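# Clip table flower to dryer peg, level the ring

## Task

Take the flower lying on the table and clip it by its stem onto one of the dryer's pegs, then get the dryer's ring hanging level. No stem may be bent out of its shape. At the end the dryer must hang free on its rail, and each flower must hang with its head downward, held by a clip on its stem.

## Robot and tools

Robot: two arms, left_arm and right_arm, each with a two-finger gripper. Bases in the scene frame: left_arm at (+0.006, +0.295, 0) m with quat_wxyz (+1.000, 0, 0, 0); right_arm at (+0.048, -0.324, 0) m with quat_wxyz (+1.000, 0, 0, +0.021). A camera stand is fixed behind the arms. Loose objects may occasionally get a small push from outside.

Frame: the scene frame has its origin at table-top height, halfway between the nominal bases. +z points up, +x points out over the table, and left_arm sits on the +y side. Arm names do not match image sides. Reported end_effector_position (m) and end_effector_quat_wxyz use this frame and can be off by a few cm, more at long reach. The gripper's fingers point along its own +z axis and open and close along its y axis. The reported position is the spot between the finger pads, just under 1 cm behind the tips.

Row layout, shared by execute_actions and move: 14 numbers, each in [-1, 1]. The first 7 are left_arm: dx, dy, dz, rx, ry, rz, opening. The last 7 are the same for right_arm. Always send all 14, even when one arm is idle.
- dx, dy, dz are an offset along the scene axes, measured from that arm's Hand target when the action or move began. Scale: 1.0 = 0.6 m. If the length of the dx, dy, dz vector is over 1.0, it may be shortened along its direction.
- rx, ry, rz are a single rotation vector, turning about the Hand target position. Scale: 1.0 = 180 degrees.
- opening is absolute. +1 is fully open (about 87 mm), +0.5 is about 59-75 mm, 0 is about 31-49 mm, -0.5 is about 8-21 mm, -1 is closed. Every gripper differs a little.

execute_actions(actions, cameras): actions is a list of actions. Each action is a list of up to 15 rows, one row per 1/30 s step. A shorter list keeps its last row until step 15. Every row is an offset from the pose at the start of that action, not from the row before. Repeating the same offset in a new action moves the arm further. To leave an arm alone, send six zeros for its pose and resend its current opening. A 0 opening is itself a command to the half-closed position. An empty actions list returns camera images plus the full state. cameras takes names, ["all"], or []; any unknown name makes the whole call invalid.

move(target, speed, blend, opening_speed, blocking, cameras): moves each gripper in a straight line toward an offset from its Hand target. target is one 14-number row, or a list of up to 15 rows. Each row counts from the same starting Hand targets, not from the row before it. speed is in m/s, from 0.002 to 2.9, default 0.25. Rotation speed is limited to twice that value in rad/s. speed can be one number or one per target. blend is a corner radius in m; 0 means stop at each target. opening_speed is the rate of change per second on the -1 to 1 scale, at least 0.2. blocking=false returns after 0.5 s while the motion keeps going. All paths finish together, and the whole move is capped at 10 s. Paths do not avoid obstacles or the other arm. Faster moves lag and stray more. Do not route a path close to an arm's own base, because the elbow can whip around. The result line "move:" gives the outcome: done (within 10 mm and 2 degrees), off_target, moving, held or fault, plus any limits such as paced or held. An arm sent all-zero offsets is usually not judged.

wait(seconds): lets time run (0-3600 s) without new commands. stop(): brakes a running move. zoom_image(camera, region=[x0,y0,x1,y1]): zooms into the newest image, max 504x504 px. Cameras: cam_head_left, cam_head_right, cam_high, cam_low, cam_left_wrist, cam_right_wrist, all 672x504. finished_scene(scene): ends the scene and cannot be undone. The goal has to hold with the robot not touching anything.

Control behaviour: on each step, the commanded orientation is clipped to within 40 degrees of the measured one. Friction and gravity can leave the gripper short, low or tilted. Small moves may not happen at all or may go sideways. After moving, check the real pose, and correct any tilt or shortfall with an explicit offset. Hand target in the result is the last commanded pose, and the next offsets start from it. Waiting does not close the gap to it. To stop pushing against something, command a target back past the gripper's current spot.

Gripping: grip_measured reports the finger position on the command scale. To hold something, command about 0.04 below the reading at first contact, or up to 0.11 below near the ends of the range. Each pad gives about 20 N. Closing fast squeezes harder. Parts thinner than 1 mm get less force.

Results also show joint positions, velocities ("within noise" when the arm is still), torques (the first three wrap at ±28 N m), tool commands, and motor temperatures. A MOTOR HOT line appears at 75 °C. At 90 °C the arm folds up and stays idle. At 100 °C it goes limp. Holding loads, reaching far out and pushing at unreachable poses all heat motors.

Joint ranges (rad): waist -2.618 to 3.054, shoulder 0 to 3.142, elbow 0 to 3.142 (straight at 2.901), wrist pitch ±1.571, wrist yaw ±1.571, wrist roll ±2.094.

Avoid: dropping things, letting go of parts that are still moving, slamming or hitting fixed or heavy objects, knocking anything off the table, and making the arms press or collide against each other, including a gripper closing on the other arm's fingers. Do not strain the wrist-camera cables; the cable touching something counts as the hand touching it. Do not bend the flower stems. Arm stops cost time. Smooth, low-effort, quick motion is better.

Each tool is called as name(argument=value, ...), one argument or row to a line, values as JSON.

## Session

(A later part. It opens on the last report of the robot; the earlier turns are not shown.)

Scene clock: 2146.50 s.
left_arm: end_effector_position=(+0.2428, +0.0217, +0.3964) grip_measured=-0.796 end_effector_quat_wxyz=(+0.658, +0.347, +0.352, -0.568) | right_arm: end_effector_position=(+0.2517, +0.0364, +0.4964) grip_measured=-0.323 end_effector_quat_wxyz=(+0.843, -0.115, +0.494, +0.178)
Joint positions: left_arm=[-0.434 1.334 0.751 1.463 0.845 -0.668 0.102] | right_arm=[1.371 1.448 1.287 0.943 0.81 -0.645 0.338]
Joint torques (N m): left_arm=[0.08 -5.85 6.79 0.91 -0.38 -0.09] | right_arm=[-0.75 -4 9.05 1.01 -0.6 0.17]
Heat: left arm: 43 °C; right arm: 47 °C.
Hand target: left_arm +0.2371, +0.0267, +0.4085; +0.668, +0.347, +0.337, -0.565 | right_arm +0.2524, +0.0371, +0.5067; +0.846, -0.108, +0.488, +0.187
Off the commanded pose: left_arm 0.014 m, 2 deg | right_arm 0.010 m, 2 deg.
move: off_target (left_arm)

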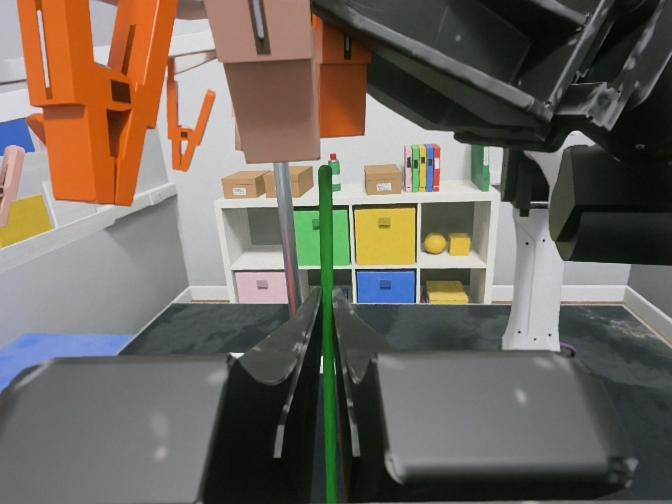

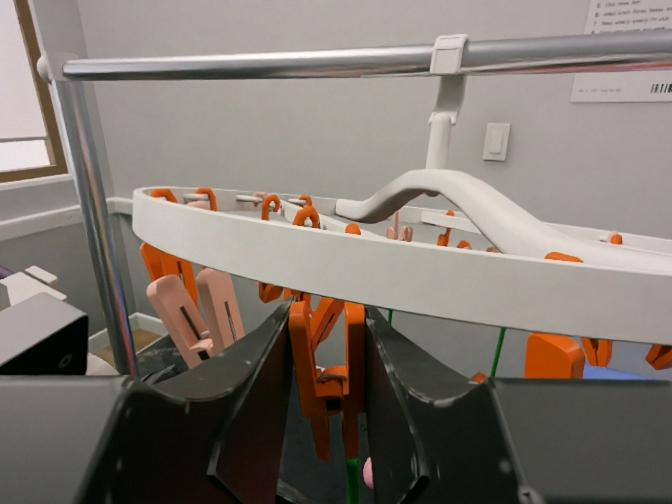

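move(
  target=[-0.001, 0.001, 0.01, 0, 0, 0, -0.9, 0, 0, 0, 0, 0, 0, -0.45],
  speed=0.05,
  cameras=["cam_left_wrist", "cam_right_wrist"],
)

zoom_image(
  camera="cam_right_wrist",
  region=[230, 284, 430, 504],
)

zoom_image(
  camera="cam_left_wrist",
  region=[216, 0, 416, 200],
)

Scene clock: 2159.17 s.
left_arm: end_effector_position=(+0.2401, +0.0229, +0.3993) grip_measured=-0.796 end_effector_quat_wxyz=(+0.657, +0.347, +0.352, -0.569) | right_arm: end_effector_position=(+0.2517, +0.0364, +0.4964) grip_measured=-0.323 end_effector_quat_wxyz=(+0.843, -0.115, +0.494, +0.178)
Joint positions: left_arm=[-0.434 1.318 0.751 1.446 0.845 -0.671 0.102] | right_arm=[1.371 1.448 1.287 0.943 0.81 -0.645 0.338]
Joint torques (N m): left_arm=[0.29 -5.18 8.5 0.77 -0.38 -0.11] | right_arm=[-0.75 -4 9.03 1.01 -0.6 0.17]
Heat: left arm: 42 °C; right arm: 47 °C.
Hand target: left_arm +0.2366, +0.0272, +0.4144; +0.668, +0.347, +0.337, -0.566 | right_arm +0.2524, +0.0371, +0.5067; +0.846, -0.108, +0.488, +0.187
Off the commanded pose: left_arm 0.016 m, 2 deg | right_arm 0.010 m, 2 deg.
move: off_target (left_arm)

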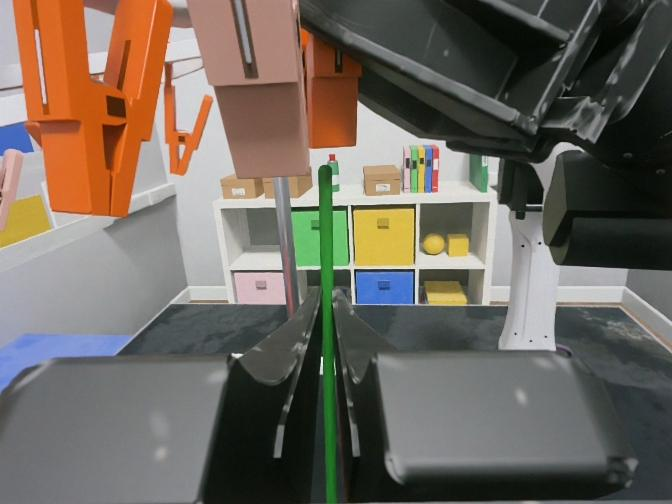

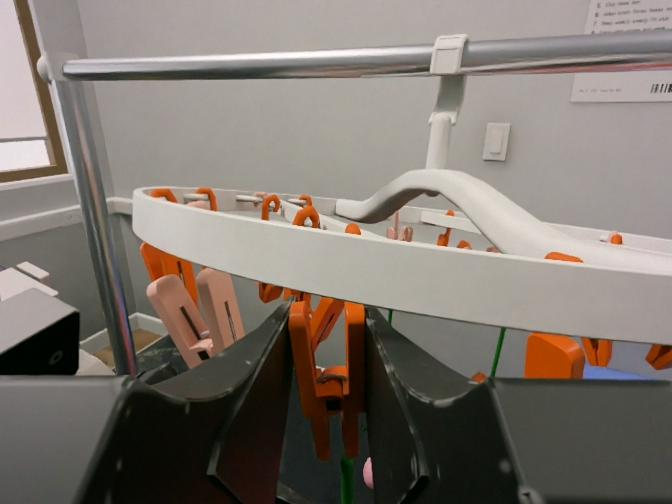

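Scaled by 2.291 from the camera's image (finer frame: 960x720).

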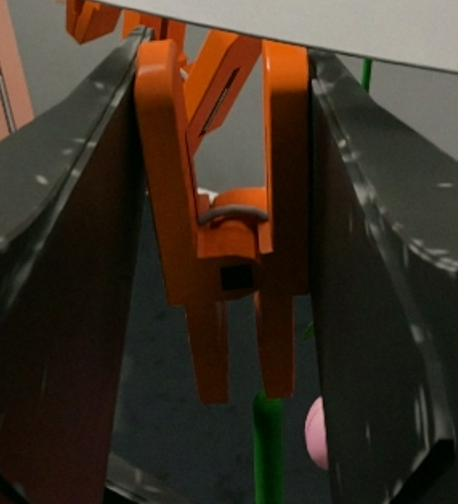

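Scaled by 2.520 from the camera's image (finer frame: 960x720).

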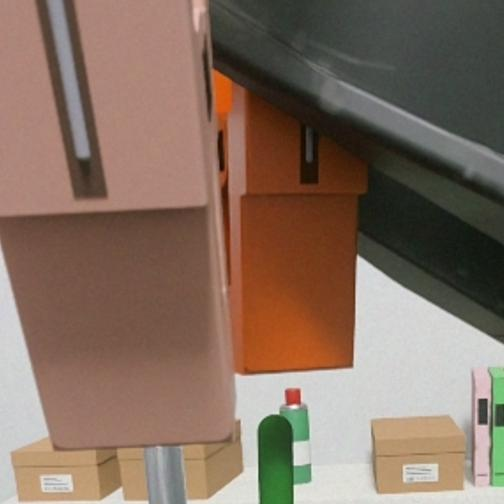

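move(
  target=[0, 0.0015, 0.007, 0, 0, 0, -0.9, 0, 0, 0, 0, 0, 0, -0.45],
  speed=0.05,
  cameras=["cam_left_wrist", "cam_right_wrist"],
)

zoom_image(
  camera="cam_right_wrist",
  region=[230, 284, 430, 504],
)

zoom_image(
  camera="cam_left_wrist",
  region=[216, 0, 416, 200],
)

Scene clock: 2171.07 s.
left_arm: end_effector_position=(+0.2404, +0.0244, +0.4037) grip_measured=-0.796 end_effector_quat_wxyz=(+0.659, +0.346, +0.352, -0.568) | right_arm: end_effector_position=(+0.2517, +0.0364, +0.4964) grip_measured=-0.323 end_effector_quat_wxyz=(+0.843, -0.115, +0.494, +0.178)
Joint positions: left_arm=[-0.43 1.311 0.762 1.433 0.845 -0.675 0.102] | right_arm=[1.371 1.448 1.287 0.943 0.81 -0.645 0.338]
Joint torques (N m): left_arm=[0.1 -5.34 8.8 0.76 -0.38 -0.12] | right_arm=[-0.75 -4 9.05 1.01 -0.59 0.17]
Heat: left arm: 43 °C; right arm: 47 °C.
Hand target: left_arm +0.2366, +0.0282, +0.4187; +0.668, +0.347, +0.337, -0.565 | right_arm +0.2524, +0.0371, +0.5067; +0.846, -0.108, +0.488, +0.187
Off the commanded pose: left_arm 0.016 m, 2 deg | right_arm 0.010 m, 2 deg.
move: off_target (left_arm)

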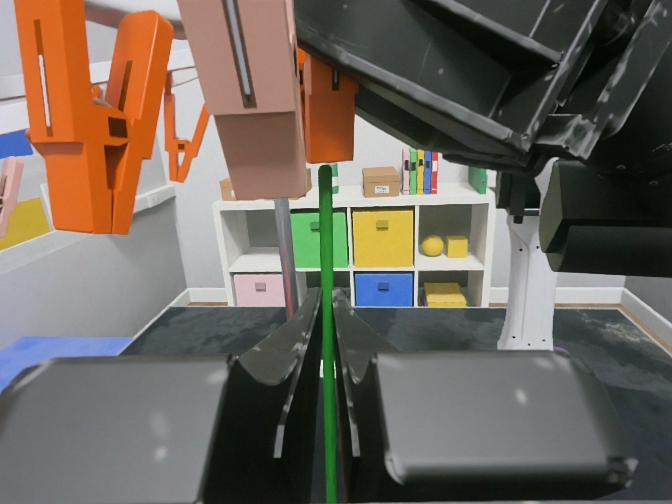

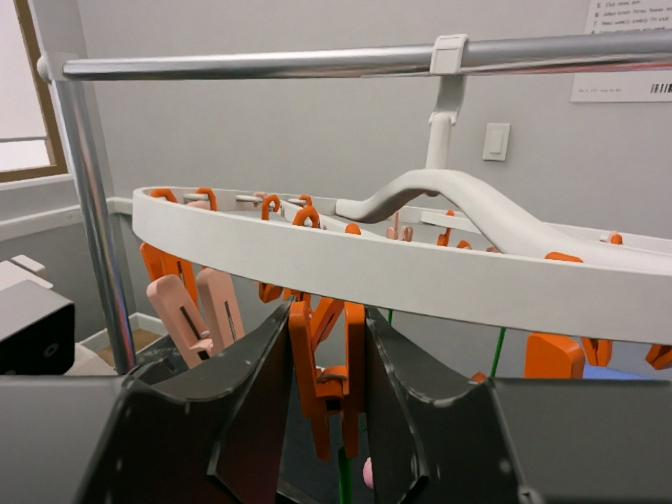

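Scaled by 2.291 from the camera's image (finer frame: 960x720).

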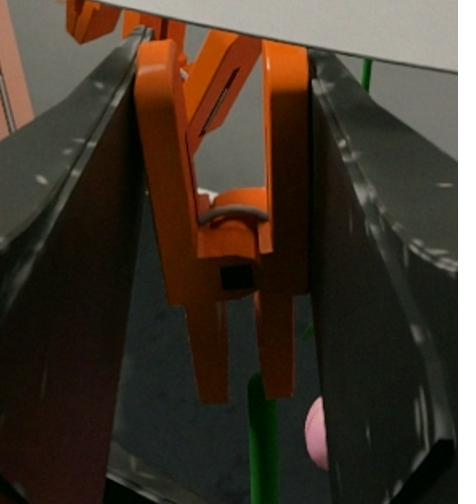

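Scaled by 2.520 from the camera's image (finer frame: 960x720).

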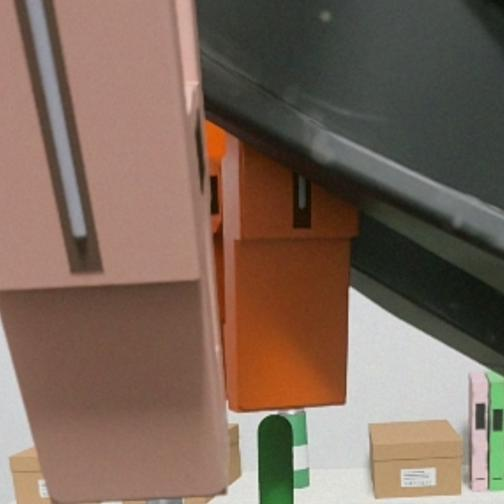

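move(
  target=[-0.0055, 0.0075, 0.005, 0, 0, 0, -0.9, 0, 0, 0, 0, 0, 0, -0.45],
  speed=0.05,
  cameras=["cam_left_wrist", "cam_right_wrist"],
)

zoom_image(
  camera="cam_right_wrist",
  region=[230, 284, 430, 504],
)

zoom_image(
  camera="cam_left_wrist",
  region=[216, 0, 416, 200],
)

Scene clock: 2187.43 s.
left_arm: end_effector_position=(+0.2381, +0.0286, +0.4085) grip_measured=-0.796 end_effector_quat_wxyz=(+0.660, +0.343, +0.351, -0.568) | right_arm: end_effector_position=(+0.2516, +0.0365, +0.4965) grip_measured=-0.323 end_effector_quat_wxyz=(+0.843, -0.115, +0.494, +0.178)
Joint positions: left_arm=[-0.42 1.291 0.762 1.425 0.845 -0.688 0.102] | right_arm=[1.371 1.448 1.287 0.943 0.809 -0.645 0.338]
Joint torques (N m): left_arm=[0.49 -5.07 8.34 0.71 -0.35 -0.1] | right_arm=[-0.76 -4 9.05 1.01 -0.58 0.16]
Heat: left arm: 42 °C; right arm: 48 °C.
Hand target: left_arm +0.2333, +0.0326, +0.4217; +0.668, +0.347, +0.337, -0.565 | right_arm +0.2524, +0.0371, +0.5067; +0.846, -0.108, +0.488, +0.187
Off the commanded pose: left_arm 0.015 m, 2 deg | right_arm 0.010 m, 1 deg.
move: off_target (left_arm)

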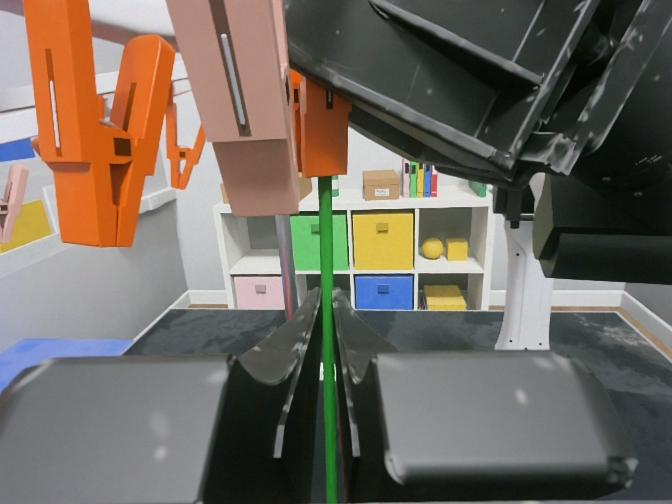

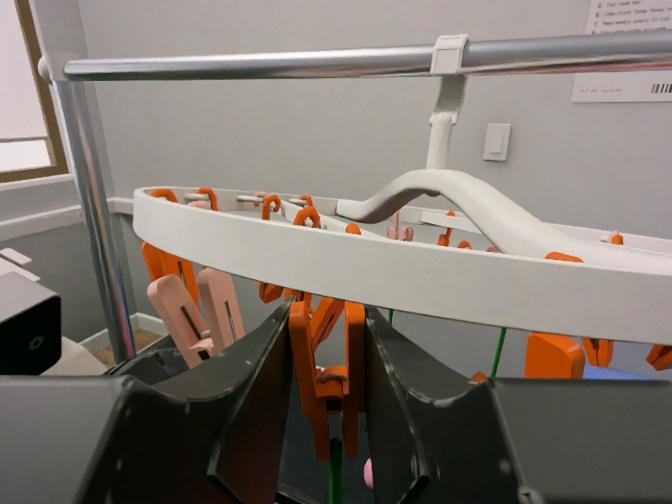

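Scaled by 2.291 from the camera's image (finer frame: 960x720).

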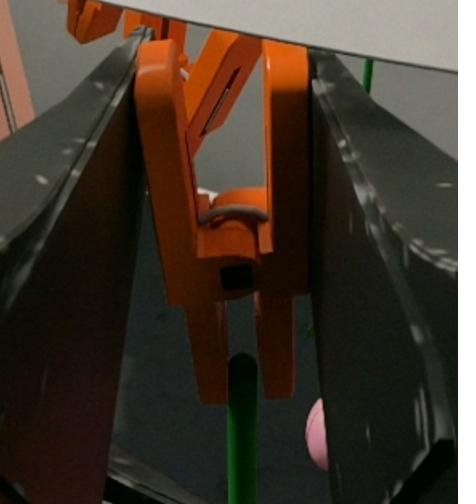

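Scaled by 2.520 from the camera's image (finer frame: 960x720).

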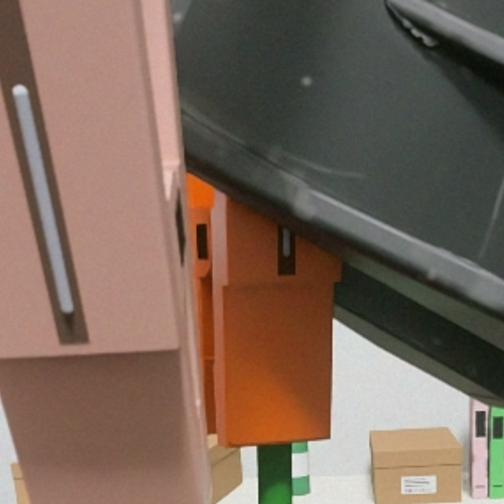

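move(
  target=[0, 0, 0.009, 0, 0, 0, -0.9, 0, 0, 0, 0, 0, 0, -0.45],
  speed=0.04,
  cameras=["cam_left_wrist", "cam_right_wrist"],
)

zoom_image(
  camera="cam_right_wrist",
  region=[230, 284, 430, 504],
)

zoom_image(
  camera="cam_left_wrist",
  region=[216, 0, 416, 200],
)

Scene clock: 2202.23 s.
left_arm: end_effector_position=(+0.2384, +0.0284, +0.4120) grip_measured=-0.796 end_effector_quat_wxyz=(+0.659, +0.342, +0.353, -0.569) | right_arm: end_effector_position=(+0.2516, +0.0365, +0.4965) grip_measured=-0.323 end_effector_quat_wxyz=(+0.843, -0.115, +0.494, +0.178)
Joint positions: left_arm=[-0.42 1.286 0.775 1.402 0.845 -0.689 0.102] | right_arm=[1.371 1.448 1.287 0.943 0.809 -0.645 0.338]
Joint torques (N m): left_arm=[0.28 -5.07 8.65 0.75 -0.27 -0.1] | right_arm=[-0.76 -4 9.05 1.01 -0.58 0.16]
Heat: left arm: 43 °C; right arm: 48 °C.
Hand target: left_arm +0.2333, +0.0327, +0.4271; +0.668, +0.347, +0.337, -0.565 | right_arm +0.2524, +0.0371, +0.5067; +0.846, -0.108, +0.488, +0.187
Off the commanded pose: left_arm 0.016 m, 2 deg | right_arm 0.010 m, 1 deg.
move: off_target (left_arm)

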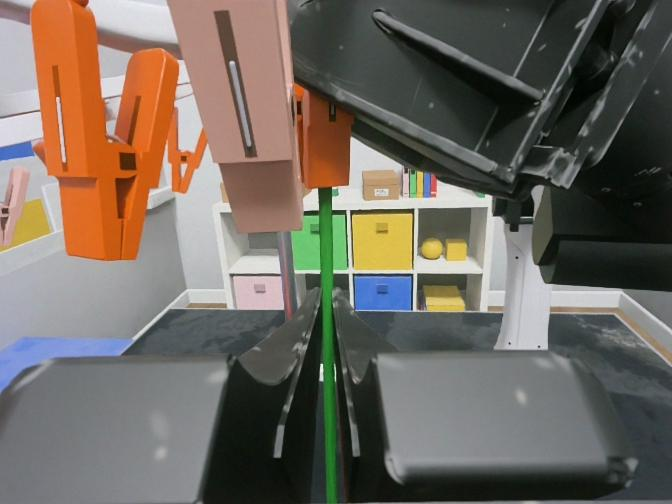

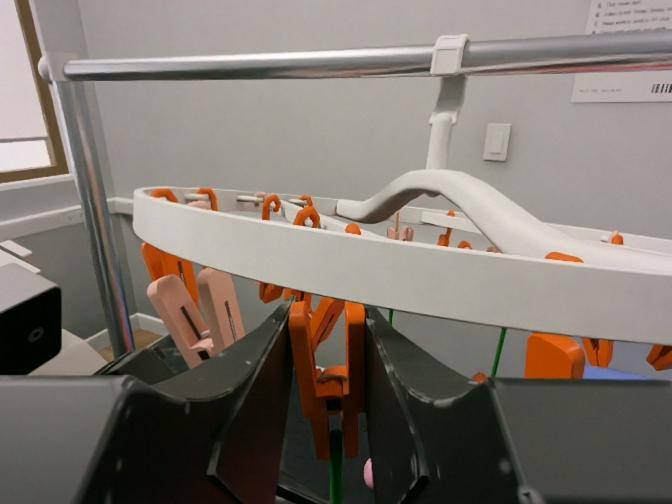

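Scaled by 2.291 from the camera's image (finer frame: 960x720).

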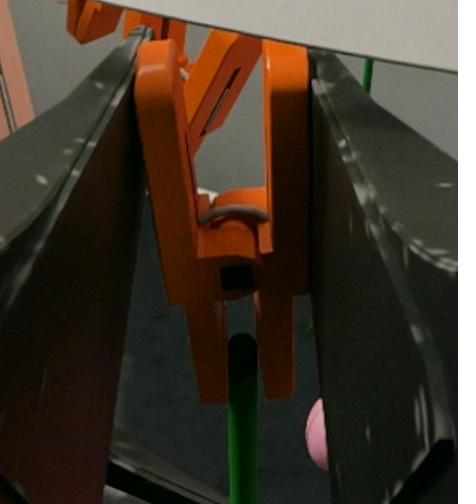

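Scaled by 2.520 from the camera's image (finer frame: 960x720).

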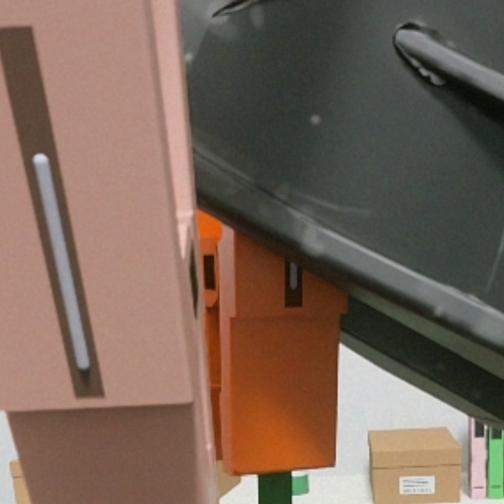

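move(
  target=[0, 0, 0, 0, 0, 0, -0.9, 0, 0, 0, 0, 0, 0, -0.05],
  opening_speed=0.25,
  cameras=["cam_left_wrist", "cam_right_wrist"],
)

zoom_image(
  camera="cam_right_wrist",
  region=[230, 284, 430, 504],
)

zoom_image(
  camera="cam_left_wrist",
  region=[216, 0, 416, 200],
)

Scene clock: 2218.73 s.
left_arm: end_effector_position=(+0.2384, +0.0284, +0.4120) grip_measured=-0.796 end_effector_quat_wxyz=(+0.659, +0.342, +0.353, -0.569) | right_arm: end_effector_position=(+0.2516, +0.0367, +0.4964) grip_measured=-0.051 end_effector_quat_wxyz=(+0.843, -0.116, +0.494, +0.179)
Joint positions: left_arm=[-0.42 1.286 0.775 1.401 0.845 -0.689 0.102] | right_arm=[1.371 1.448 1.287 0.942 0.809 -0.643 0.475]
Joint torques (N m): left_arm=[0.38 -4.98 8.88 0.76 -0.23 -0.13] | right_arm=[-0.75 -3.97 9.06 1.03 -0.58 0.14]
Heat: left arm: 45 °C; right arm: 48 °C.
Hand target: left_arm +0.2333, +0.0326, +0.4271; +0.668, +0.347, +0.337, -0.565 | right_arm +0.2524, +0.0371, +0.5067; +0.846, -0.108, +0.488, +0.187
Off the commanded pose: left_arm 0.017 m, 2 deg | right_arm 0.010 m, 1 deg.
move: done

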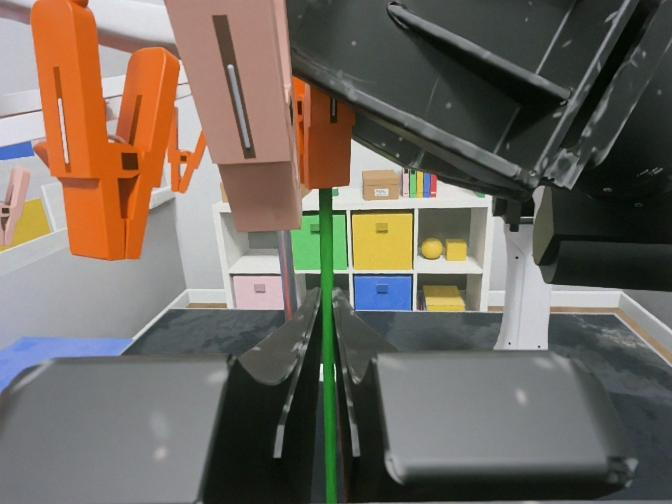

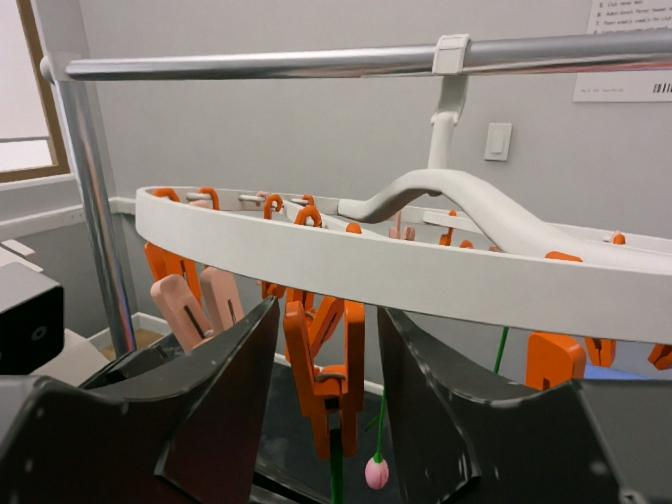

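Scaled by 2.291 from the camera's image (finer frame: 960x720).

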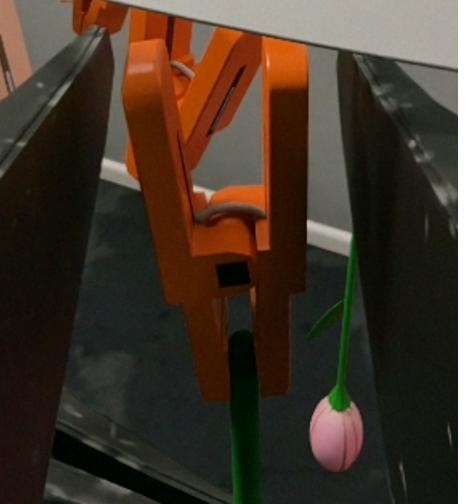

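Scaled by 2.520 from the camera's image (finer frame: 960x720).

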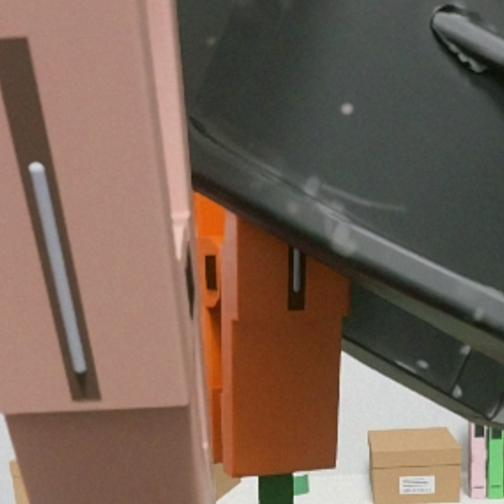

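move(
  target=[0, 0, 0, 0, 0, 0, -0.9, -0.157, -0.0758, -0.09, 0, 0, 0, -0.05],
  speed=0.1,
  cameras=["cam_left_wrist", "cam_right_wrist", "cam_head_left", "cam_high", "cam_low"],
)

zoom_image(
  camera="cam_right_wrist",
  region=[200, 40, 420, 260],
)

Scene clock: 2229.20 s.
left_arm: end_effector_position=(+0.2384, +0.0284, +0.4120) grip_measured=-0.796 end_effector_quat_wxyz=(+0.659, +0.342, +0.353, -0.569) | right_arm: end_effector_position=(+0.1575, -0.0004, +0.4527) grip_measured=-0.050 end_effector_quat_wxyz=(+0.846, -0.141, +0.484, +0.173)
Joint positions: left_arm=[-0.42 1.286 0.775 1.401 0.846 -0.69 0.102] | right_arm=[1.712 1.365 0.986 1.465 0.982 -1.087 0.475]
Joint torques (N m): left_arm=[0.34 -5.16 8.94 0.77 -0.26 -0.15] | right_arm=[0.23 -3.07 4.92 1.58 -0.41 -0.03]
Motor temperatures (°C): left_arm=[25 32 46 34 26 27 24] | right_arm=[24 28 47 30 23 23 24]
Heat: left arm: 46 °C; right arm: 47 °C.
Hand target: left_arm +0.2333, +0.0326, +0.4270; +0.668, +0.347, +0.337, -0.566 | right_arm +0.1582, -0.0084, +0.4527; +0.846, -0.108, +0.488, +0.187
Off the commanded pose: left_arm 0.016 m, 2 deg | right_arm 0.008 m, 4 deg.
move: off_target (right_arm)
Images, in order (width x height): cam_head_left 672x504, cam_high 672x504, cam_low 672x504, cam_left_wrist 672x504, cam_right_wrist 672x504.

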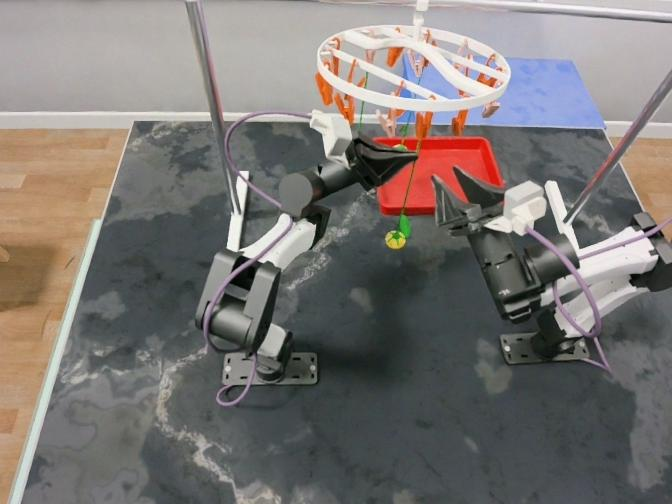

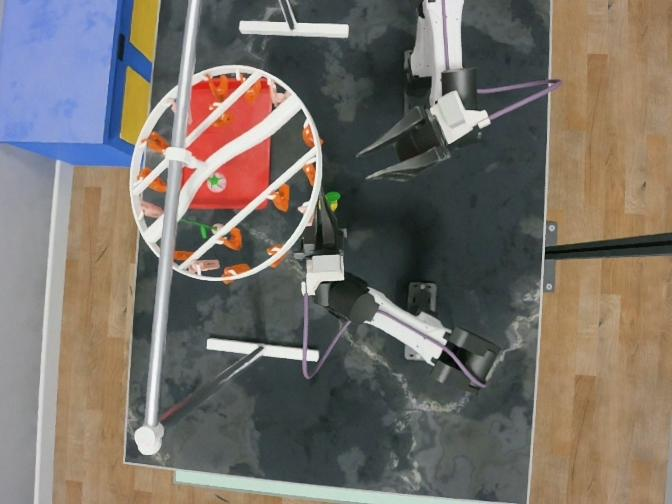

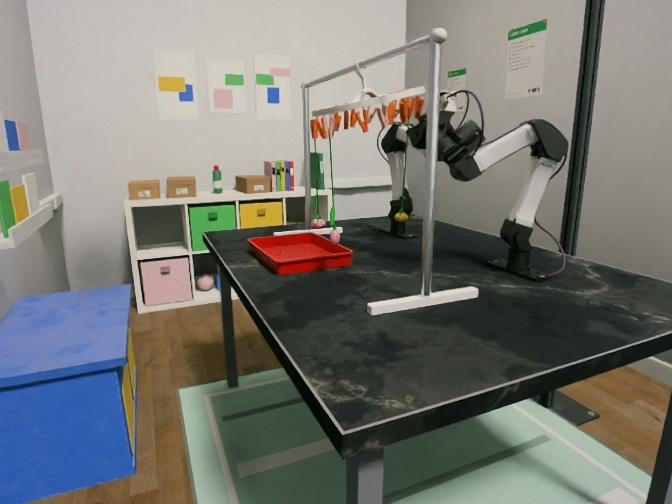

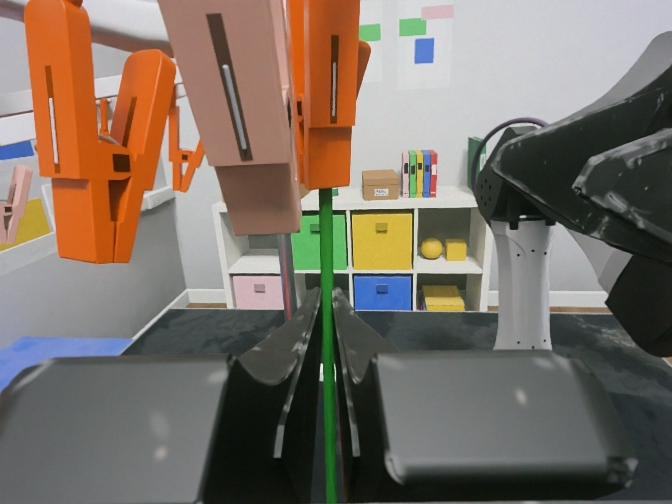

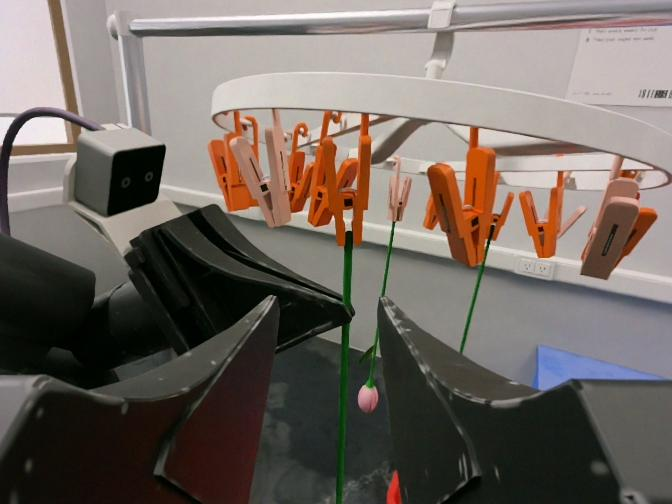

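Scaled by 2.291 from the camera's image (finer frame: 960x720).

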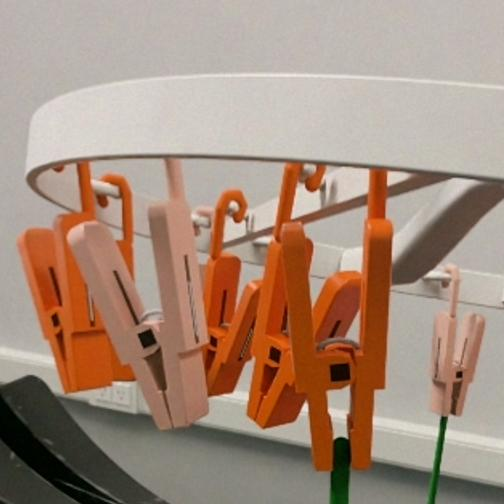

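move(
  target=[0.02, 0.003, -0.045, 0, 0, 0, -0.9, 0, 0, 0, 0, 0, 0, -0.05],
  speed=0.04,
  cameras=["cam_left_wrist", "cam_right_wrist", "cam_low"],
)

zoom_image(
  camera="cam_low",
  region=[290, 60, 470, 180],
)

Scene clock: 2258.80 s.
left_arm: end_effector_position=(+0.2486, +0.0325, +0.4030) grip_measured=-0.796 end_effector_quat_wxyz=(+0.664, +0.337, +0.352, -0.567) | right_arm: end_effector_position=(+0.1575, -0.0004, +0.4527) grip_measured=-0.050 end_effector_quat_wxyz=(+0.846, -0.141, +0.484, +0.173)
Joint positions: left_arm=[-0.394 1.335 0.76 1.49 0.847 -0.715 0.102] | right_arm=[1.712 1.365 0.986 1.465 0.982 -1.088 0.475]
Joint torques (N m): left_arm=[0.58 -2.69 5.01 1.43 -0.17 -0.13] | right_arm=[0.23 -3.1 4.9 1.58 -0.41 -0.03]
Heat: left arm: 47 °C; right arm: 43 °C.
Hand target: left_arm +0.2452, +0.0344, +0.4000; +0.668, +0.347, +0.337, -0.566 | right_arm +0.1582, -0.0084, +0.4527; +0.846, -0.108, +0.488, +0.187
Off the commanded pose: left_arm 0.005 m, 2 deg | right_arm 0.008 m, 4 deg.
move: done
Images, in order (width x height): cam_low 672x504, cam_left_wrist 672x504, cam_right_wrist 672x504.

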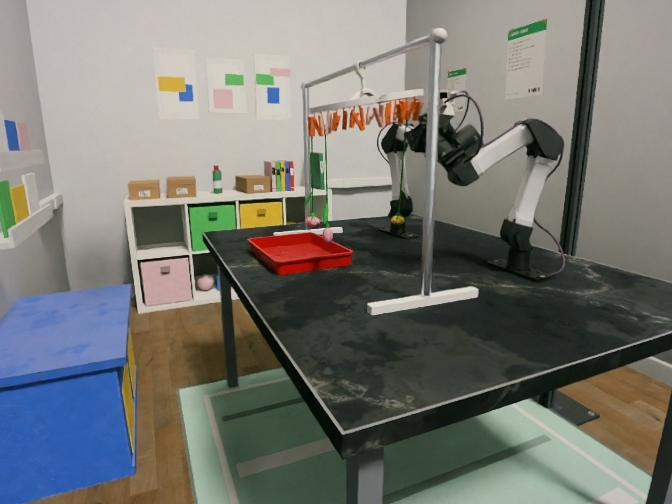

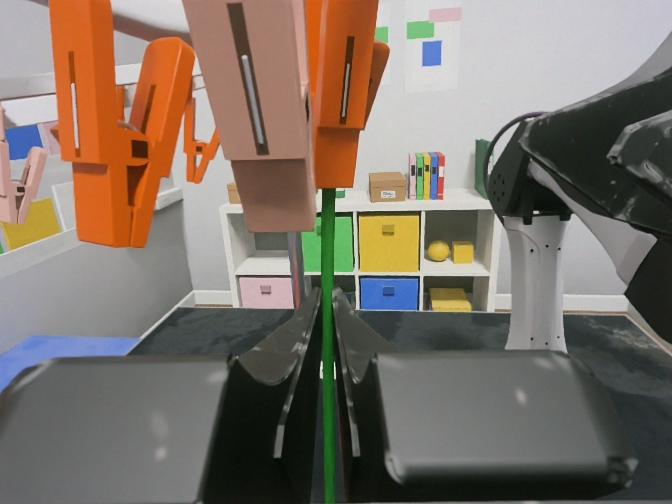

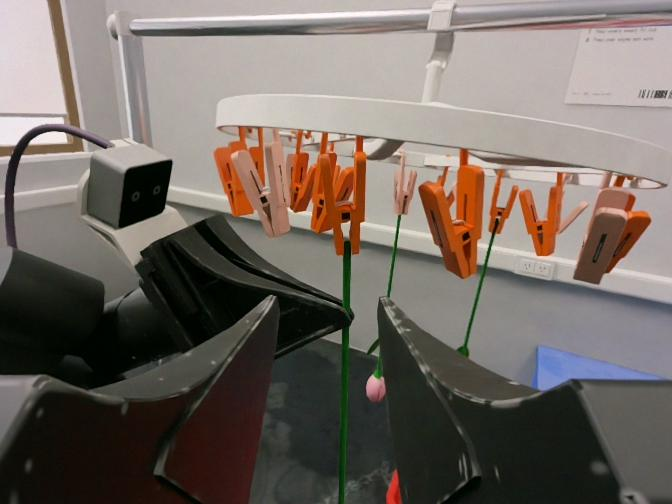

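Scaled by 2.800 from the camera's image (finer frame: 960x720).

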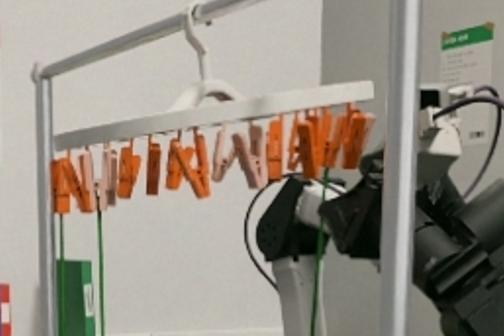

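move(
  target=[0.018, 0.001, -0.037, 0, 0, 0, -0.9, 0, 0, 0, 0, 0, 0, -0.05],
  speed=0.04,
  cameras=["cam_left_wrist", "cam_right_wrist", "cam_low"],
)

zoom_image(
  camera="cam_low",
  region=[290, 60, 470, 180],
)

Scene clock: 2265.10 s.
left_arm: end_effector_position=(+0.2596, +0.0325, +0.3800) grip_measured=-0.796 end_effector_quat_wxyz=(+0.655, +0.331, +0.379, -0.564) | right_arm: end_effector_position=(+0.1575, -0.0004, +0.4527) grip_measured=-0.050 end_effector_quat_wxyz=(+0.846, -0.141, +0.484, +0.173)
Joint positions: left_arm=[-0.38 1.363 0.723 1.491 0.855 -0.704 0.102] | right_arm=[1.712 1.365 0.986 1.465 0.982 -1.088 0.475]
Joint torques (N m): left_arm=[0.35 -2.78 4.81 1.73 -0.15 0.1] | right_arm=[0.23 -3.08 4.9 1.58 -0.41 -0.03]
Heat: left arm: 45 °C; right arm: 43 °C.
Hand target: left_arm +0.2561, +0.0351, +0.3778; +0.668, +0.347, +0.337, -0.565 | right_arm +0.1582, -0.0084, +0.4527; +0.846, -0.108, +0.488, +0.187
Off the commanded pose: left_arm 0.005 m, 5 deg | right_arm 0.008 m, 4 deg.
joint sent to its limit (left arm) — joint 4 (wrist pitch), upper limit. The joint targets are off in orientation, not in position.
move: off_target (left_arm)
Images, in order (width x height): cam_low 672x504, cam_left_wrist 672x504, cam_right_wrist 672x504.

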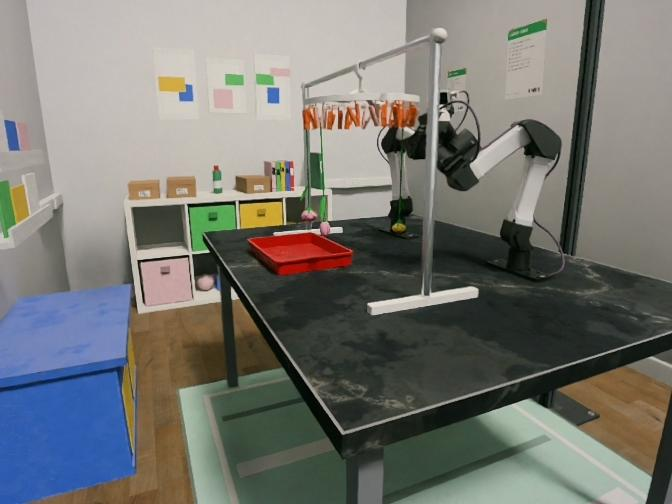

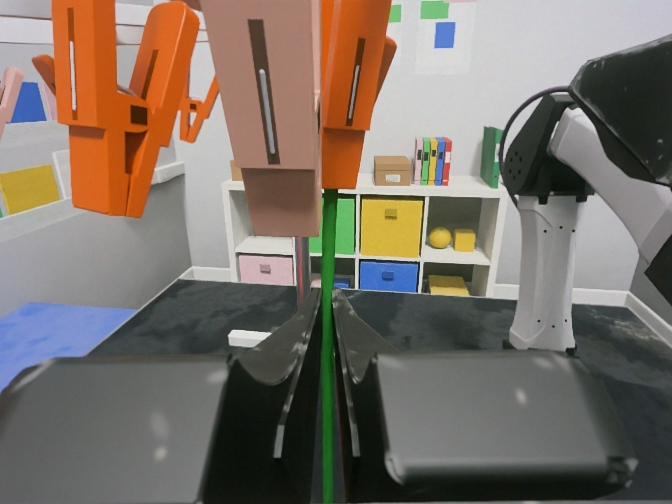

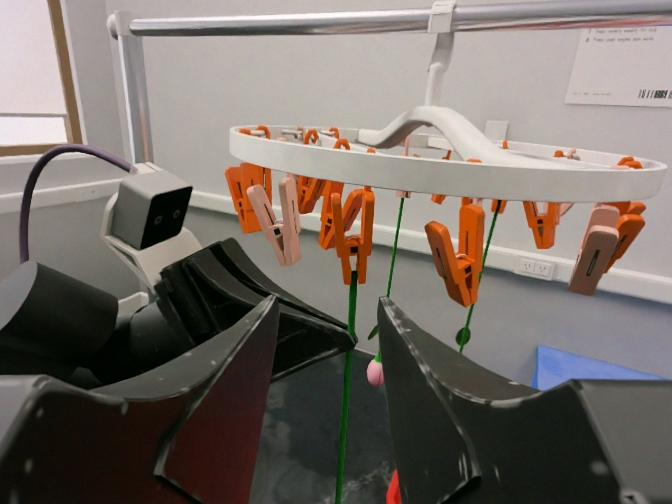

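Scaled by 2.800 from the camera's image (finer frame: 960x720).

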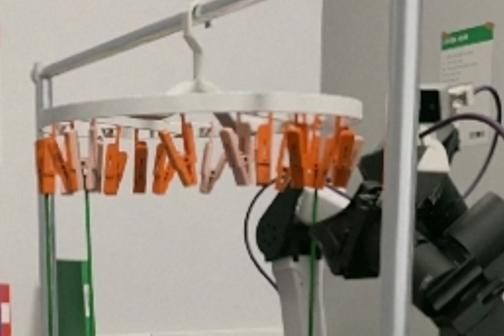

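move(
  target=[0, 0, 0, 0, 0, 0, -0.1, 0, 0, 0, 0, 0, 0, -0.05],
  opening_speed=0.3,
  cameras=["cam_left_wrist", "cam_right_wrist", "cam_low"],
)

zoom_image(
  camera="cam_low",
  region=[290, 60, 470, 180],
)

Scene clock: 2272.80 s.
left_arm: end_effector_position=(+0.2595, +0.0324, +0.3799) grip_measured=-0.101 end_effector_quat_wxyz=(+0.655, +0.331, +0.379, -0.564) | right_arm: end_effector_position=(+0.1575, -0.0004, +0.4527) grip_measured=-0.050 end_effector_quat_wxyz=(+0.846, -0.141, +0.484, +0.173)
Joint positions: left_arm=[-0.38 1.363 0.723 1.491 0.855 -0.704 0.45] | right_arm=[1.712 1.365 0.986 1.465 0.982 -1.088 0.475]
Joint torques (N m): left_arm=[0.64 -2.56 4.92 1.72 -0.08 0.1] | right_arm=[0.23 -3.08 4.9 1.58 -0.41 -0.03]
Motor temperatures (°C): left_arm=[25 31 44 36 26 27 24] | right_arm=[24 28 42 31 23 23 23]
Heat: left arm: 44 °C; right arm: 42 °C.
Hand target: left_arm +0.2561, +0.0351, +0.3778; +0.668, +0.347, +0.337, -0.566 | right_arm +0.1582, -0.0084, +0.4527; +0.846, -0.108, +0.488, +0.187
Off the commanded pose: left_arm 0.005 m, 5 deg | right_arm 0.008 m, 4 deg.
joint sent to its limit (left arm) — joint 4 (wrist pitch), upper limit. The joint targets are off in orientation, not in position.
move: done
Images, in order (width x height): cam_low 672x504, cam_left_wrist 672x504, cam_right_wrist 672x504.

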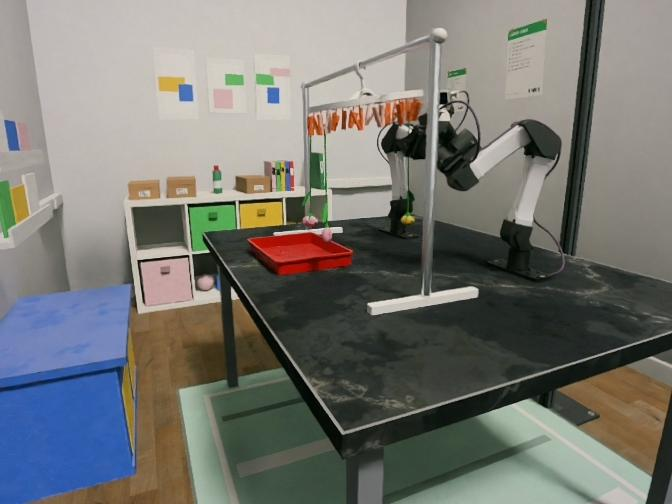

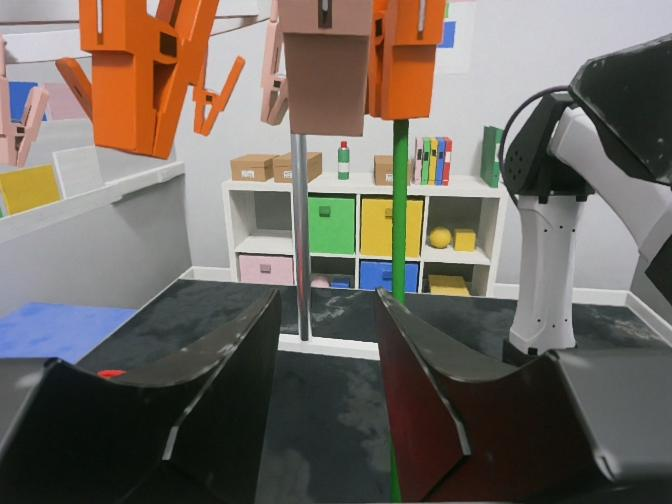

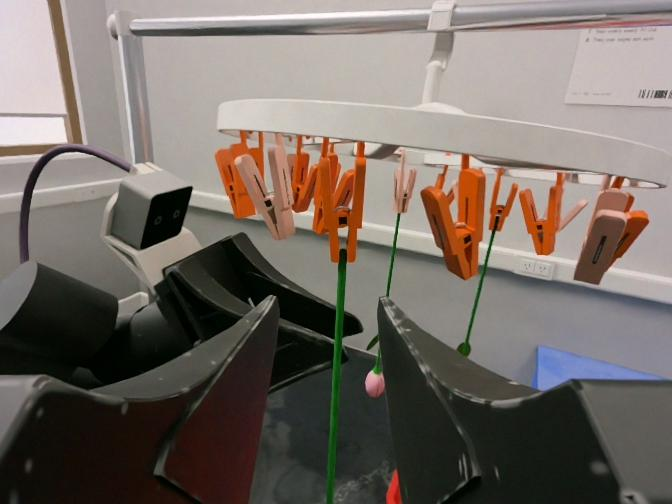

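Scaled by 2.800 from the camera's image (finer frame: 960x720).

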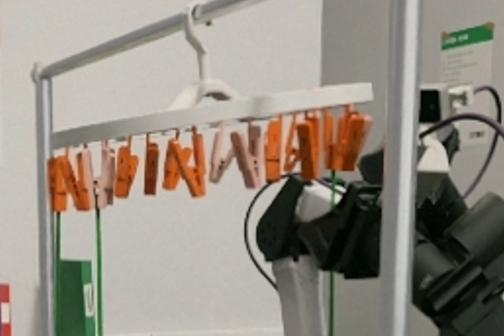

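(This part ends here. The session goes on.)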